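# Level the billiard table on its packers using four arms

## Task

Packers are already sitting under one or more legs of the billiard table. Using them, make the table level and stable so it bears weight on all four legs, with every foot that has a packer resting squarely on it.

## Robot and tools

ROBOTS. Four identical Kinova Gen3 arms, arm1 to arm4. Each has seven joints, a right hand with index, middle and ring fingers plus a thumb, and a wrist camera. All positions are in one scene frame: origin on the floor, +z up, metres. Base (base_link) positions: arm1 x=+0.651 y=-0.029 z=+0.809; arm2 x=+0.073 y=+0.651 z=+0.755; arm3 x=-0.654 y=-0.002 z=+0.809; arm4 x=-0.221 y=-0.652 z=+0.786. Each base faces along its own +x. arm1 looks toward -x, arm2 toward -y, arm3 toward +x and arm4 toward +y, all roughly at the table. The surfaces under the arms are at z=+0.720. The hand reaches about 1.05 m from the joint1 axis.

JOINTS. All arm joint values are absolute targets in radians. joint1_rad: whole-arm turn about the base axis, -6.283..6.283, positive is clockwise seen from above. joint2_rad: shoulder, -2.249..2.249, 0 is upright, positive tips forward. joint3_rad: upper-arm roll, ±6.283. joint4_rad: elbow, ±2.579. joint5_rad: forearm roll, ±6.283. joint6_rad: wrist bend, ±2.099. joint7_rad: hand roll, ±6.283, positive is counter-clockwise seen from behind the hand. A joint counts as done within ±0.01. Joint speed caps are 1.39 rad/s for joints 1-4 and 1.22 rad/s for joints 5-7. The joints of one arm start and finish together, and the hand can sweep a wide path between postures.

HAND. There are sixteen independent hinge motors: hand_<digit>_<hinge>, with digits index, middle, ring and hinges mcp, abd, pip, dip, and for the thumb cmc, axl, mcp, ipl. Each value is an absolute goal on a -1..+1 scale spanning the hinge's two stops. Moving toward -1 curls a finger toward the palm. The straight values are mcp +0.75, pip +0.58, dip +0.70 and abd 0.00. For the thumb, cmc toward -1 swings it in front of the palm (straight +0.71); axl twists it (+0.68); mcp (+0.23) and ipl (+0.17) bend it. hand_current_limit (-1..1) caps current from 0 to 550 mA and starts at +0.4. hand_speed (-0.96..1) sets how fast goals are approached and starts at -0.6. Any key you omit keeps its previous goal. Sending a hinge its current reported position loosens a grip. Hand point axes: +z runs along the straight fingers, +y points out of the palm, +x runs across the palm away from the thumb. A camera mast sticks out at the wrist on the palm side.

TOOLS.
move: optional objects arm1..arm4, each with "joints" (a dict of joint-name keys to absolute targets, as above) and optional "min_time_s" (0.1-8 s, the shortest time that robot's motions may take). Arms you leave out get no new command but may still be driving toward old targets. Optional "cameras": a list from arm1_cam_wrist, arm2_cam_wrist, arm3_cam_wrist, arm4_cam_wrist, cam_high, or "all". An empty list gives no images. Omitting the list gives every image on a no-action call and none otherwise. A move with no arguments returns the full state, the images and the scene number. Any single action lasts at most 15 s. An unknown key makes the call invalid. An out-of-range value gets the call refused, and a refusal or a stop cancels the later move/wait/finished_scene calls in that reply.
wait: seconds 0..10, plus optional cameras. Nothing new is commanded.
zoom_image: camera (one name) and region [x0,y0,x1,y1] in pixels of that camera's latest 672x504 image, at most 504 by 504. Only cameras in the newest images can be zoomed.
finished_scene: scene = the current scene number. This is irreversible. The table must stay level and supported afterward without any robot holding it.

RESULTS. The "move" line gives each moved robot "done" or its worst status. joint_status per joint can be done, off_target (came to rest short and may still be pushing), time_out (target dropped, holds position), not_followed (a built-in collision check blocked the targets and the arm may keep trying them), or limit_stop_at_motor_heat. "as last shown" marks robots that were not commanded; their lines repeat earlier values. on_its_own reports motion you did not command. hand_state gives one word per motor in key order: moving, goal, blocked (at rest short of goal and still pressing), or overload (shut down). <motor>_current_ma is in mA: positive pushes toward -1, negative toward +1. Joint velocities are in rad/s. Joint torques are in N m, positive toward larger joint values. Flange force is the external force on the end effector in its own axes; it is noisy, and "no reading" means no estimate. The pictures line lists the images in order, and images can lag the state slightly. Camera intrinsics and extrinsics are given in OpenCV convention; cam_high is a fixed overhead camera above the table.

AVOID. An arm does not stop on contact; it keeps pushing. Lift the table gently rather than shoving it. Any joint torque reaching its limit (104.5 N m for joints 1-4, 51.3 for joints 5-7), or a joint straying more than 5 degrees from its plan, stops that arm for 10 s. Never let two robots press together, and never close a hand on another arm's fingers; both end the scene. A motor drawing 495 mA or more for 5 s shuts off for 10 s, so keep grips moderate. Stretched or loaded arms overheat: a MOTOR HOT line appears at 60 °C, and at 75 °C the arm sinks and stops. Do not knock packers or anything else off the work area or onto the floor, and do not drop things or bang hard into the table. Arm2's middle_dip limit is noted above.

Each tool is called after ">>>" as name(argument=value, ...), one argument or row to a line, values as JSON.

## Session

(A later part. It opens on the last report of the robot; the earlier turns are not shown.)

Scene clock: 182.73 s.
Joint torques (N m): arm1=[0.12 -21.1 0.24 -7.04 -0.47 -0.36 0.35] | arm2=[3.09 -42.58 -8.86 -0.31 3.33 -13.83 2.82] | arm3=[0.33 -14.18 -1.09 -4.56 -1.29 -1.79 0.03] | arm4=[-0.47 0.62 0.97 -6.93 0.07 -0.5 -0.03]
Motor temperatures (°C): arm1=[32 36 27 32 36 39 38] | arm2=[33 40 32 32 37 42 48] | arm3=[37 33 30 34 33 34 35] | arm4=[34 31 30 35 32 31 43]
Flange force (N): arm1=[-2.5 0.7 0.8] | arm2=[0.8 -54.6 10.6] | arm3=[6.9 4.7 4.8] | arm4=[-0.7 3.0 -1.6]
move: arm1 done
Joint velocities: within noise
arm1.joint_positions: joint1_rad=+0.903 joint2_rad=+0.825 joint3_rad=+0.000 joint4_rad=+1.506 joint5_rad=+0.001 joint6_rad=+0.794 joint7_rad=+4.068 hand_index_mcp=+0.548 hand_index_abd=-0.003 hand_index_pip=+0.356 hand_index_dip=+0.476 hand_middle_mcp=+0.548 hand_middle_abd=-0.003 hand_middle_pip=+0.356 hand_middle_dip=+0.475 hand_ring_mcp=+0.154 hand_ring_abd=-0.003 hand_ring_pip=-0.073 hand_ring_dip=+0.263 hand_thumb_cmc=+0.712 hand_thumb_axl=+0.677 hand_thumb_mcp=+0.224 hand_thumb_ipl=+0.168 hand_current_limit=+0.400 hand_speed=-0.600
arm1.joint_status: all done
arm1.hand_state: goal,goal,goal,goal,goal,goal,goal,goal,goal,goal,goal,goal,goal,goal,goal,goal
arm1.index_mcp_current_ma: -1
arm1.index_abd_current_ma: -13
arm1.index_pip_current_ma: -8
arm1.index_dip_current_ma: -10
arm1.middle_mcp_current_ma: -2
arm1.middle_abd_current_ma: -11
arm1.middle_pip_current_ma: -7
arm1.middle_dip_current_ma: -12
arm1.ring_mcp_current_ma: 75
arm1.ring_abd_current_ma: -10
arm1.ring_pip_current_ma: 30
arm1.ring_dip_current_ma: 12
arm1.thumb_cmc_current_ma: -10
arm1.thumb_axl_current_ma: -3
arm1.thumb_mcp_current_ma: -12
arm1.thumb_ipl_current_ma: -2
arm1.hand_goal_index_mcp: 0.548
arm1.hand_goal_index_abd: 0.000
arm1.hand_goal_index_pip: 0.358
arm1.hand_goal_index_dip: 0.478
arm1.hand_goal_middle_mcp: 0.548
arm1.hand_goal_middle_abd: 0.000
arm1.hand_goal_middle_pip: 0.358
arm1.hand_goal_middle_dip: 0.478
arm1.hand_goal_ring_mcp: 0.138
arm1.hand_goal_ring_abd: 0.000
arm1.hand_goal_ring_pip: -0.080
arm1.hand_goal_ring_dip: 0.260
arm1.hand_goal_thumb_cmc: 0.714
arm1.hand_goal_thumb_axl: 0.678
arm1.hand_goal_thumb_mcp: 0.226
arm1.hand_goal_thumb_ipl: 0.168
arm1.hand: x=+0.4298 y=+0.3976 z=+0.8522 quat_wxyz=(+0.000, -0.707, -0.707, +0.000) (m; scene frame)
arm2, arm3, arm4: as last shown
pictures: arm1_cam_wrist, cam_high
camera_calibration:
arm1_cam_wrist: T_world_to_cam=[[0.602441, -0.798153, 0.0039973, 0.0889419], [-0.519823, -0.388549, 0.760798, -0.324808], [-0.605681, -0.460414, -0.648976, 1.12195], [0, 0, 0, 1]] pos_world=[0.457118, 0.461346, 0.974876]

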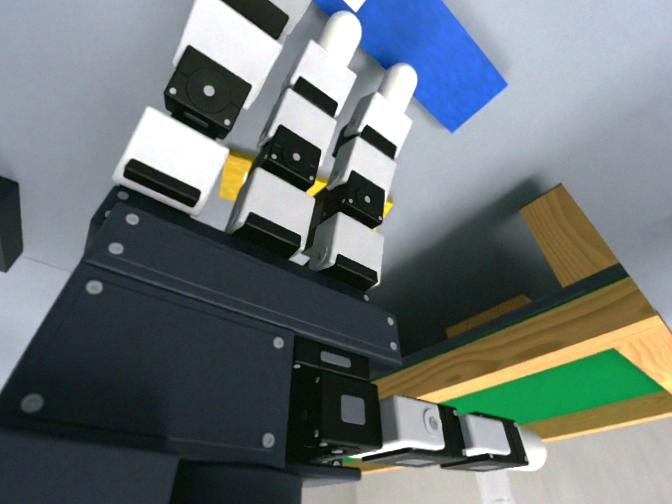

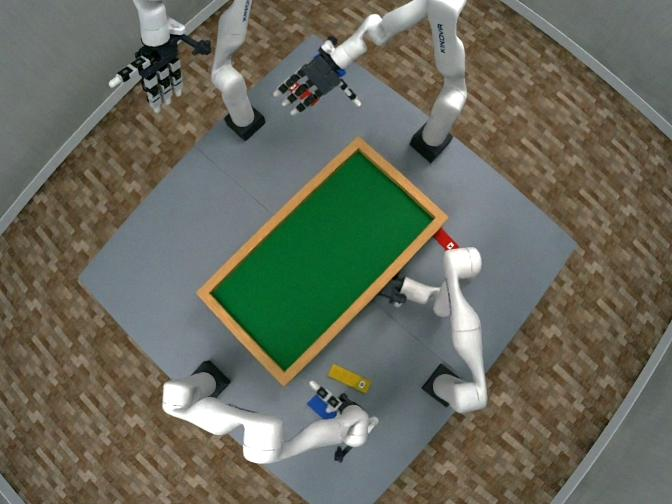

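>>> move(
  arm1={"joints": {"joint2_rad": 0.8592, "joint4_rad": 1.5132, "joint6_rad": 0.752}, "min_time_s": 1.5},
)

>>> move(
  arm1={"joints": {"joint1_rad": 0.8182, "joint2_rad": 0.7765, "joint4_rad": 1.7253, "joint5_rad": 0.0036, "joint6_rad": 0.6227, "joint7_rad": 3.9817}, "min_time_s": 3},
)

>>> move(
  arm1={"joints": {"joint1_rad": 0.704, "joint2_rad": 0.7045, "joint4_rad": 1.9225, "joint5_rad": 0.008, "joint6_rad": 0.4975, "joint7_rad": 3.8649}, "min_time_s": 3},
  cameras=["arm1_cam_wrist", "cam_high"],
)

>>> zoom_image(
  camera="arm1_cam_wrist",
  region=[360, 0, 560, 200],
)

Scene clock: 184.77 s.
Joint torques (N m): arm1=[1.13 -16.34 0.93 -4.54 -0.21 -0.38 0.41] | arm2=[3.06 -42.53 -8.79 -0.35 3.29 -13.88 2.78] | arm3=[0.33 -14.21 -1.07 -4.57 -1.32 -1.8 -0.02] | arm4=[-0.42 0.61 0.89 -6.93 0.02 -0.47 0.01]
Motor temperatures (°C): arm1=[32 36 27 32 36 39 38] | arm2=[33 40 32 32 37 42 48] | arm3=[37 33 30 34 33 34 35] | arm4=[34 31 30 35 32 31 43]
Flange force (N): arm1=[-2.7 -1.5 -8.6] | arm2=[1.0 -54.5 10.5] | arm3=[6.7 4.8 4.9] | arm4=[-0.7 2.8 -1.5]
move: arm1 done
Joint velocities: within noise
arm1.joint_positions: joint1_rad=+0.903 joint2_rad=+0.859 joint3_rad=+0.000 joint4_rad=+1.513 joint5_rad=+0.001 joint6_rad=+0.752 joint7_rad=+4.068 hand_index_mcp=+0.527 hand_index_abd=-0.001 hand_index_pip=+0.328 hand_index_dip=+0.461 hand_middle_mcp=+0.519 hand_middle_abd=-0.001 hand_middle_pip=+0.335 hand_middle_dip=+0.463 hand_ring_mcp=+0.154 hand_ring_abd=-0.003 hand_ring_pip=-0.073 hand_ring_dip=+0.263 hand_thumb_cmc=+0.712 hand_thumb_axl=+0.677 hand_thumb_mcp=+0.224 hand_thumb_ipl=+0.168 hand_current_limit=+0.400 hand_speed=-0.600
arm1.joint_status: all done
arm1.hand_state: blocked,goal,blocked,goal,blocked,goal,blocked,goal,goal,goal,goal,goal,goal,goal,goal,goal
arm1.index_mcp_current_ma: -101
arm1.index_abd_current_ma: -5
arm1.index_pip_current_ma: -137
arm1.index_dip_current_ma: -74
arm1.middle_mcp_current_ma: -138
arm1.middle_abd_current_ma: -4
arm1.middle_pip_current_ma: -105
arm1.middle_dip_current_ma: -68
arm1.ring_mcp_current_ma: 75
arm1.ring_abd_current_ma: -10
arm1.ring_pip_current_ma: 30
arm1.ring_dip_current_ma: 12
arm1.thumb_cmc_current_ma: -10
arm1.thumb_axl_current_ma: -3
arm1.thumb_mcp_current_ma: -12
arm1.thumb_ipl_current_ma: -2
arm1.hand_goal_index_mcp: 0.548
arm1.hand_goal_index_abd: 0.000
arm1.hand_goal_index_pip: 0.358
arm1.hand_goal_index_dip: 0.478
arm1.hand_goal_middle_mcp: 0.548
arm1.hand_goal_middle_abd: 0.000
arm1.hand_goal_middle_pip: 0.358
arm1.hand_goal_middle_dip: 0.478
arm1.hand_goal_ring_mcp: 0.138
arm1.hand_goal_ring_abd: 0.000
arm1.hand_goal_ring_pip: -0.080
arm1.hand_goal_ring_dip: 0.260
arm1.hand_goal_thumb_cmc: 0.714
arm1.hand_goal_thumb_axl: 0.678
arm1.hand_goal_thumb_mcp: 0.226
arm1.hand_goal_thumb_ipl: 0.168
arm1.hand: x=+0.4297 y=+0.3976 z=+0.8322 quat_wxyz=(+0.000, -0.707, -0.707, +0.000) (m; scene frame)
arm2, arm3, arm4: as last shown
pictures: none

Scene clock: 188.07 s.
Joint torques (N m): arm1=[-0.01 -17.83 -0.21 -5.15 -0.76 -0.3 0.23] | arm2=[3.02 -42.5 -8.71 -0.32 3.3 -13.83 2.8] | arm3=[0.39 -14.15 -1.04 -4.59 -1.3 -1.79 0] | arm4=[-0.42 0.6 0.95 -6.99 0.03 -0.49 0]
Motor temperatures (°C): arm1=[32 36 27 32 36 39 38] | arm2=[33 40 32 32 37 42 48] | arm3=[37 33 30 34 33 34 35] | arm4=[34 31 30 35 32 31 43]
Flange force (N): arm1=[-1.5 0.7 -2.3] | arm2=[0.9 -54.4 10.6] | arm3=[6.6 4.5 4.9] | arm4=[-0.6 3.0 -1.4]
move: arm1 done
Joint velocities: within noise
arm1.joint_positions: joint1_rad=+0.818 joint2_rad=+0.777 joint3_rad=+0.000 joint4_rad=+1.725 joint5_rad=+0.004 joint6_rad=+0.623 joint7_rad=+3.982 hand_index_mcp=+0.521 hand_index_abd=-0.015 hand_index_pip=+0.328 hand_index_dip=+0.461 hand_middle_mcp=+0.517 hand_middle_abd=-0.015 hand_middle_pip=+0.333 hand_middle_dip=+0.462 hand_ring_mcp=+0.154 hand_ring_abd=-0.003 hand_ring_pip=-0.073 hand_ring_dip=+0.263 hand_thumb_cmc=+0.712 hand_thumb_axl=+0.677 hand_thumb_mcp=+0.224 hand_thumb_ipl=+0.168 hand_current_limit=+0.400 hand_speed=-0.600
arm1.joint_status: all done
arm1.hand_state: blocked,goal,blocked,goal,blocked,goal,blocked,goal,goal,goal,goal,goal,goal,goal,goal,goal
arm1.index_mcp_current_ma: -129
arm1.index_abd_current_ma: -59
arm1.index_pip_current_ma: -135
arm1.index_dip_current_ma: -76
arm1.middle_mcp_current_ma: -148
arm1.middle_abd_current_ma: -58
arm1.middle_pip_current_ma: -111
arm1.middle_dip_current_ma: -71
arm1.ring_mcp_current_ma: 75
arm1.ring_abd_current_ma: -10
arm1.ring_pip_current_ma: 30
arm1.ring_dip_current_ma: 12
arm1.thumb_cmc_current_ma: -10
arm1.thumb_axl_current_ma: -3
arm1.thumb_mcp_current_ma: -12
arm1.thumb_ipl_current_ma: -2
arm1.hand_goal_index_mcp: 0.548
arm1.hand_goal_index_abd: 0.000
arm1.hand_goal_index_pip: 0.358
arm1.hand_goal_index_dip: 0.478
arm1.hand_goal_middle_mcp: 0.548
arm1.hand_goal_middle_abd: 0.000
arm1.hand_goal_middle_pip: 0.358
arm1.hand_goal_middle_dip: 0.478
arm1.hand_goal_ring_mcp: 0.138
arm1.hand_goal_ring_abd: 0.000
arm1.hand_goal_ring_pip: -0.080
arm1.hand_goal_ring_dip: 0.260
arm1.hand_goal_thumb_cmc: 0.714
arm1.hand_goal_thumb_axl: 0.678
arm1.hand_goal_thumb_mcp: 0.226
arm1.hand_goal_thumb_ipl: 0.168
arm1.hand: x=+0.4298 y=+0.3297 z=+0.8322 quat_wxyz=(+0.000, -0.707, -0.708, +0.000) (m; scene frame)
arm2, arm3: as last shown
arm4.joint_positions: joint1_rad=+1.600 joint2_rad=-0.412 joint3_rad=-0.089 joint4_rad=+1.389 joint5_rad=-0.045 joint6_rad=+1.839 joint7_rad=+1.627 hand_index_mcp=+0.753 hand_index_abd=+0.000 hand_index_pip=+0.577 hand_index_dip=+0.696 hand_middle_mcp=+0.753 hand_middle_abd=+0.000 hand_middle_pip=+0.577 hand_middle_dip=+0.696 hand_ring_mcp=+0.753 hand_ring_abd=+0.000 hand_ring_pip=+0.577 hand_ring_dip=+0.696 hand_thumb_cmc=+0.714 hand_thumb_axl=+0.677 hand_thumb_mcp=+0.224 hand_thumb_ipl=+0.168 hand_current_limit=+0.400 hand_speed=-0.600
arm4.joint_status: not commanded
arm4.hand_state: goal,goal,goal,goal,goal,goal,goal,goal,goal,goal,goal,goal,goal,goal,goal,goal
arm4.index_mcp_current_ma: 0
arm4.index_abd_current_ma: 0
arm4.index_pip_current_ma: 0
arm4.index_dip_current_ma: 0
arm4.middle_mcp_current_ma: 0
arm4.middle_abd_current_ma: 0
arm4.middle_pip_current_ma: 0
arm4.middle_dip_current_ma: 0
arm4.ring_mcp_current_ma: 0
arm4.ring_abd_current_ma: 0
arm4.ring_pip_current_ma: 0
arm4.ring_dip_current_ma: 0
arm4.thumb_cmc_current_ma: 0
arm4.thumb_axl_current_ma: 0
arm4.thumb_mcp_current_ma: 0
arm4.thumb_ipl_current_ma: 0
arm4.hand_goal_index_mcp: 0.754
arm4.hand_goal_index_abd: 0.000
arm4.hand_goal_index_pip: 0.576
arm4.hand_goal_index_dip: 0.696
arm4.hand_goal_middle_mcp: 0.754
arm4.hand_goal_middle_abd: 0.000
arm4.hand_goal_middle_pip: 0.576
arm4.hand_goal_middle_dip: 0.696
arm4.hand_goal_ring_mcp: 0.754
arm4.hand_goal_ring_abd: 0.000
arm4.hand_goal_ring_pip: 0.576
arm4.hand_goal_ring_dip: 0.696
arm4.hand_goal_thumb_cmc: 0.714
arm4.hand_goal_thumb_axl: 0.678
arm4.hand_goal_thumb_mcp: 0.226
arm4.hand_goal_thumb_ipl: 0.168
arm4.hand: x=-0.0186 y=-0.5652 z=+1.3519 quat_wxyz=(+0.160, -0.045, +0.986, -0.002) (m; scene frame)
pictures: none

Scene clock: 191.37 s.
Joint torques (N m): arm1=[-0.06 -16.23 -0.24 -4.45 -0.7 -0.3 0.21] | arm2=[3.02 -42.62 -8.83 -0.5 3.29 -13.9 2.78] | arm3=[0.37 -14.2 -1.08 -4.56 -1.3 -1.77 0] | arm4=[-0.45 0.58 0.94 -6.95 0.1 -0.45 -0.04]
Motor temperatures (°C): arm1=[32 36 27 32 36 39 38] | arm2=[33 41 32 32 37 42 48] | arm3=[37 33 30 34 33 34 35] | arm4=[34 31 30 35 32 31 42]
Flange force (N): arm1=[-1.4 0.9 -1.9] | arm2=[1.3 -54.4 10.2] | arm3=[6.7 4.7 5.0] | arm4=[-0.7 2.8 -1.4]
move: arm1 done
Joint velocities: within noise
arm1.joint_positions: joint1_rad=+0.704 joint2_rad=+0.704 joint3_rad=+0.000 joint4_rad=+1.922 joint5_rad=+0.008 joint6_rad=+0.498 joint7_rad=+3.865 hand_index_mcp=+0.521 hand_index_abd=-0.015 hand_index_pip=+0.331 hand_index_dip=+0.463 hand_middle_mcp=+0.521 hand_middle_abd=-0.015 hand_middle_pip=+0.333 hand_middle_dip=+0.462 hand_ring_mcp=+0.154 hand_ring_abd=-0.003 hand_ring_pip=-0.073 hand_ring_dip=+0.263 hand_thumb_cmc=+0.712 hand_thumb_axl=+0.677 hand_thumb_mcp=+0.224 hand_thumb_ipl=+0.168 hand_current_limit=+0.400 hand_speed=-0.600
arm1.joint_status: all done
arm1.hand_state: blocked,goal,blocked,goal,blocked,goal,blocked,goal,goal,goal,goal,goal,goal,goal,goal,goal
arm1.index_mcp_current_ma: -129
arm1.index_abd_current_ma: -59
arm1.index_pip_current_ma: -120
arm1.index_dip_current_ma: -69
arm1.middle_mcp_current_ma: -131
arm1.middle_abd_current_ma: -58
arm1.middle_pip_current_ma: -111
arm1.middle_dip_current_ma: -71
arm1.ring_mcp_current_ma: 75
arm1.ring_abd_current_ma: -10
arm1.ring_pip_current_ma: 30
arm1.ring_dip_current_ma: 12
arm1.thumb_cmc_current_ma: -10
arm1.thumb_axl_current_ma: -3
arm1.thumb_mcp_current_ma: -12
arm1.thumb_ipl_current_ma: -2
arm1.hand_goal_index_mcp: 0.548
arm1.hand_goal_index_abd: 0.000
arm1.hand_goal_index_pip: 0.358
arm1.hand_goal_index_dip: 0.478
arm1.hand_goal_middle_mcp: 0.548
arm1.hand_goal_middle_abd: 0.000
arm1.hand_goal_middle_pip: 0.358
arm1.hand_goal_middle_dip: 0.478
arm1.hand_goal_ring_mcp: 0.138
arm1.hand_goal_ring_abd: 0.000
arm1.hand_goal_ring_pip: -0.080
arm1.hand_goal_ring_dip: 0.260
arm1.hand_goal_thumb_cmc: 0.714
arm1.hand_goal_thumb_axl: 0.678
arm1.hand_goal_thumb_mcp: 0.226
arm1.hand_goal_thumb_ipl: 0.168
arm1.hand: x=+0.4301 y=+0.2561 z=+0.8322 quat_wxyz=(+0.000, -0.706, -0.708, +0.000) (m; scene frame)
arm2, arm4: as last shown
arm3.joint_positions: joint1_rad=+1.315 joint2_rad=+0.300 joint3_rad=+0.000 joint4_rad=+2.211 joint5_rad=+1.465 joint6_rad=-0.780 joint7_rad=+3.040 hand_index_mcp=+0.749 hand_index_abd=+0.003 hand_index_pip=+0.576 hand_index_dip=+0.696 hand_middle_mcp=+0.749 hand_middle_abd=+0.003 hand_middle_pip=+0.576 hand_middle_dip=+0.696 hand_ring_mcp=+0.749 hand_ring_abd=+0.003 hand_ring_pip=+0.576 hand_ring_dip=+0.696 hand_thumb_cmc=+0.709 hand_thumb_axl=+0.677 hand_thumb_mcp=+0.225 hand_thumb_ipl=+0.168 hand_current_limit=+0.400 hand_speed=-0.600
arm3.joint_status: not commanded
arm3.hand_state: goal,goal,goal,goal,goal,goal,goal,goal,goal,goal,goal,goal,goal,goal,goal,goal
arm3.index_mcp_current_ma: -4
arm3.index_abd_current_ma: 1
arm3.index_pip_current_ma: 0
arm3.index_dip_current_ma: 0
arm3.middle_mcp_current_ma: -4
arm3.middle_abd_current_ma: 1
arm3.middle_pip_current_ma: 0
arm3.middle_dip_current_ma: 0
arm3.ring_mcp_current_ma: -4
arm3.ring_abd_current_ma: 1
arm3.ring_pip_current_ma: 0
arm3.ring_dip_current_ma: 0
arm3.thumb_cmc_current_ma: -3
arm3.thumb_axl_current_ma: 0
arm3.thumb_mcp_current_ma: 0
arm3.thumb_ipl_current_ma: 0
arm3.hand_goal_index_mcp: 0.754
arm3.hand_goal_index_abd: 0.000
arm3.hand_goal_index_pip: 0.576
arm3.hand_goal_index_dip: 0.696
arm3.hand_goal_middle_mcp: 0.754
arm3.hand_goal_middle_abd: 0.000
arm3.hand_goal_middle_pip: 0.576
arm3.hand_goal_middle_dip: 0.696
arm3.hand_goal_ring_mcp: 0.754
arm3.hand_goal_ring_abd: 0.000
arm3.hand_goal_ring_pip: 0.576
arm3.hand_goal_ring_dip: 0.696
arm3.hand_goal_thumb_cmc: 0.714
arm3.hand_goal_thumb_axl: 0.678
arm3.hand_goal_thumb_mcp: 0.226
arm3.hand_goal_thumb_ipl: 0.168
arm3.hand: x=-0.4289 y=-0.4222 z=+1.0146 quat_wxyz=(+0.122, -0.698, +0.528, -0.468) (m; scene frame)
pictures: arm1_cam_wrist, cam_high
camera_calibration:
arm1_cam_wrist: T_world_to_cam=[[0.604228, -0.796803, 0.00359573, -0.0248981], [-0.518639, -0.389858, 0.760936, -0.364722], [-0.604915, -0.461644, -0.648817, 1.04383], [0, 0, 0, 1]] pos_world=[0.457315, 0.31985, 0.954876]

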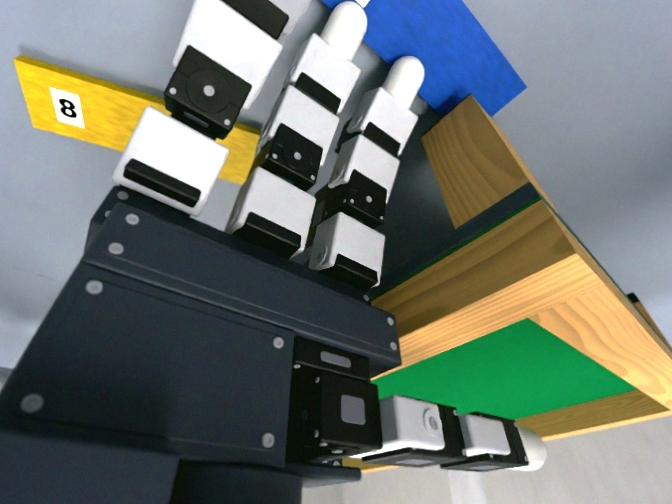

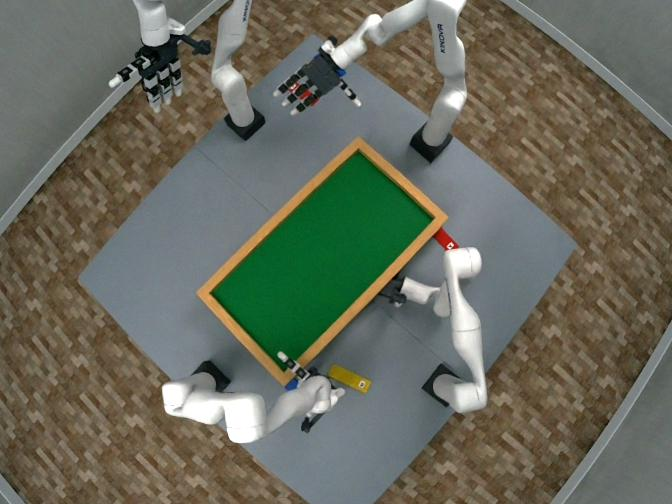

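Scaled by 2.520 from the camera's 672x504 image, which has a finer 960x720 frame.

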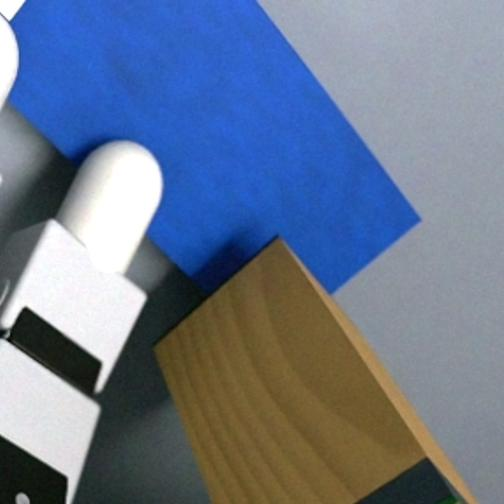

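>>> move(
  arm1={"joints": {"joint2_rad": 0.6587, "joint4_rad": 1.9143, "joint6_rad": 0.5515}, "min_time_s": 1.5},
)

>>> move(
  arm1={"joints": {"joint1_rad": 0.7436, "joint2_rad": 0.6383, "joint4_rad": 1.9732, "joint5_rad": 0.0075, "joint6_rad": 0.5131, "joint7_rad": 3.905}, "min_time_s": 1.5},
  cameras=["arm1_cam_wrist"],
)

>>> zoom_image(
  camera="arm1_cam_wrist",
  region=[360, 0, 560, 200],
)

Scene clock: 194.33 s.
Joint torques (N m): arm1=[0.04 -17.1 0.07 -5.42 -0.51 -0.36 0.34] | arm2=[3.04 -42.49 -8.76 -0.29 3.32 -13.88 2.86] | arm3=[0.35 -14.2 -1.03 -4.55 -1.3 -1.78 0] | arm4=[-0.43 0.59 0.9 -7.03 0.07 -0.46 -0.03]
Motor temperatures (°C): arm1=[32 36 27 32 36 39 38] | arm2=[33 41 32 32 37 42 48] | arm3=[37 33 30 34 33 34 35] | arm4=[34 31 30 35 32 31 42]
Flange force (N): arm1=[-2.1 0.9 0.8] | arm2=[0.6 -54.4 10.8] | arm3=[6.7 4.7 5.0] | arm4=[-0.5 2.7 -1.1]
move: arm1 done
Joint velocities: within noise
arm1.joint_positions: joint1_rad=+0.704 joint2_rad=+0.659 joint3_rad=+0.000 joint4_rad=+1.914 joint5_rad=+0.008 joint6_rad=+0.551 joint7_rad=+3.865 hand_index_mcp=+0.548 hand_index_abd=-0.004 hand_index_pip=+0.356 hand_index_dip=+0.476 hand_middle_mcp=+0.547 hand_middle_abd=-0.003 hand_middle_pip=+0.356 hand_middle_dip=+0.475 hand_ring_mcp=+0.154 hand_ring_abd=-0.003 hand_ring_pip=-0.073 hand_ring_dip=+0.263 hand_thumb_cmc=+0.712 hand_thumb_axl=+0.677 hand_thumb_mcp=+0.224 hand_thumb_ipl=+0.168 hand_current_limit=+0.400 hand_speed=-0.600
arm1.joint_status: all done
arm1.hand_state: goal,goal,goal,goal,goal,goal,goal,goal,goal,goal,goal,goal,goal,goal,goal,goal
arm1.index_mcp_current_ma: -2
arm1.index_abd_current_ma: -13
arm1.index_pip_current_ma: -8
arm1.index_dip_current_ma: -10
arm1.middle_mcp_current_ma: -2
arm1.middle_abd_current_ma: -12
arm1.middle_pip_current_ma: -7
arm1.middle_dip_current_ma: -12
arm1.ring_mcp_current_ma: 75
arm1.ring_abd_current_ma: -10
arm1.ring_pip_current_ma: 30
arm1.ring_dip_current_ma: 12
arm1.thumb_cmc_current_ma: -10
arm1.thumb_axl_current_ma: -3
arm1.thumb_mcp_current_ma: -12
arm1.thumb_ipl_current_ma: -2
arm1.hand_goal_index_mcp: 0.548
arm1.hand_goal_index_abd: 0.000
arm1.hand_goal_index_pip: 0.358
arm1.hand_goal_index_dip: 0.478
arm1.hand_goal_middle_mcp: 0.548
arm1.hand_goal_middle_abd: 0.000
arm1.hand_goal_middle_pip: 0.358
arm1.hand_goal_middle_dip: 0.478
arm1.hand_goal_ring_mcp: 0.138
arm1.hand_goal_ring_abd: 0.000
arm1.hand_goal_ring_pip: -0.080
arm1.hand_goal_ring_dip: 0.260
arm1.hand_goal_thumb_cmc: 0.714
arm1.hand_goal_thumb_axl: 0.678
arm1.hand_goal_thumb_mcp: 0.226
arm1.hand_goal_thumb_ipl: 0.168
arm1.hand: x=+0.4303 y=+0.2561 z=+0.8531 quat_wxyz=(+0.000, -0.706, -0.708, +0.000) (m; scene frame)
arm2, arm3, arm4: as last shown
pictures: none

Scene clock: 196.13 s.
Joint torques (N m): arm1=[0.04 -16.53 0.14 -5.2 -0.52 -0.36 0.33] | arm2=[3.02 -42.49 -8.71 -0.57 3.29 -13.92 2.84] | arm3=[0.3 -14.22 -1.07 -4.59 -1.28 -1.77 -0.01] | arm4=[-0.39 0.54 0.89 -6.95 0.07 -0.44 -0.02]
Motor temperatures (°C): arm1=[32 36 27 32 36 39 38] | arm2=[33 41 32 32 37 42 48] | arm3=[37 33 30 34 33 34 35] | arm4=[34 31 30 35 32 31 42]
Flange force (N): arm1=[-2.2 0.9 0.9] | arm2=[1.3 -53.9 10.4] | arm3=[6.5 4.9 5.0] | arm4=[-0.8 2.7 -1.5]
move: arm1 done
Joint velocities: within noise
arm1.joint_positions: joint1_rad=+0.744 joint2_rad=+0.638 joint3_rad=+0.000 joint4_rad=+1.973 joint5_rad=+0.007 joint6_rad=+0.513 joint7_rad=+3.905 hand_index_mcp=+0.548 hand_index_abd=-0.003 hand_index_pip=+0.356 hand_index_dip=+0.476 hand_middle_mcp=+0.548 hand_middle_abd=-0.003 hand_middle_pip=+0.356 hand_middle_dip=+0.475 hand_ring_mcp=+0.154 hand_ring_abd=-0.003 hand_ring_pip=-0.073 hand_ring_dip=+0.263 hand_thumb_cmc=+0.712 hand_thumb_axl=+0.677 hand_thumb_mcp=+0.224 hand_thumb_ipl=+0.168 hand_current_limit=+0.400 hand_speed=-0.600
arm1.joint_status: all done
arm1.hand_state: goal,goal,goal,goal,goal,goal,goal,goal,goal,goal,goal,goal,goal,goal,goal,goal
arm1.index_mcp_current_ma: -1
arm1.index_abd_current_ma: -13
arm1.index_pip_current_ma: -7
arm1.index_dip_current_ma: -10
arm1.middle_mcp_current_ma: -1
arm1.middle_abd_current_ma: -11
arm1.middle_pip_current_ma: -7
arm1.middle_dip_current_ma: -12
arm1.ring_mcp_current_ma: 75
arm1.ring_abd_current_ma: -10
arm1.ring_pip_current_ma: 30
arm1.ring_dip_current_ma: 12
arm1.thumb_cmc_current_ma: -10
arm1.thumb_axl_current_ma: -3
arm1.thumb_mcp_current_ma: -12
arm1.thumb_ipl_current_ma: -2
arm1.hand_goal_index_mcp: 0.548
arm1.hand_goal_index_abd: 0.000
arm1.hand_goal_index_pip: 0.358
arm1.hand_goal_index_dip: 0.478
arm1.hand_goal_middle_mcp: 0.548
arm1.hand_goal_middle_abd: 0.000
arm1.hand_goal_middle_pip: 0.358
arm1.hand_goal_middle_dip: 0.478
arm1.hand_goal_ring_mcp: 0.138
arm1.hand_goal_ring_abd: 0.000
arm1.hand_goal_ring_pip: -0.080
arm1.hand_goal_ring_dip: 0.260
arm1.hand_goal_thumb_cmc: 0.714
arm1.hand_goal_thumb_axl: 0.678
arm1.hand_goal_thumb_mcp: 0.226
arm1.hand_goal_thumb_ipl: 0.168
arm1.hand: x=+0.4550 y=+0.2559 z=+0.8522 quat_wxyz=(+0.000, -0.706, -0.708, +0.000) (m; scene frame)
arm2, arm3, arm4: as last shown
pictures: arm1_cam_wrist
camera_calibration:
arm1_cam_wrist: T_world_to_cam=[[0.604245, -0.79679, 0.00372457, -0.040252], [-0.518992, -0.390021, 0.760612, -0.36662], [-0.604596, -0.461529, -0.649196, 1.0719], [0, 0, 0, 1]] pos_world=[0.482114, 0.31965, 0.974877]

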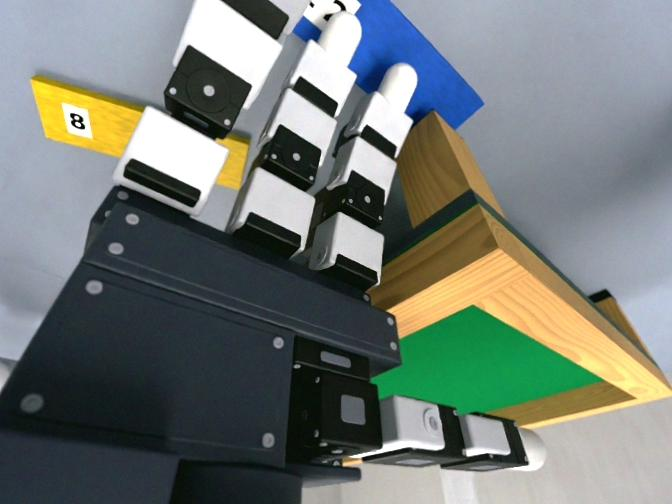

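Scaled by 2.520 from the camera's 672x504 image, which has a finer 960x720 frame.

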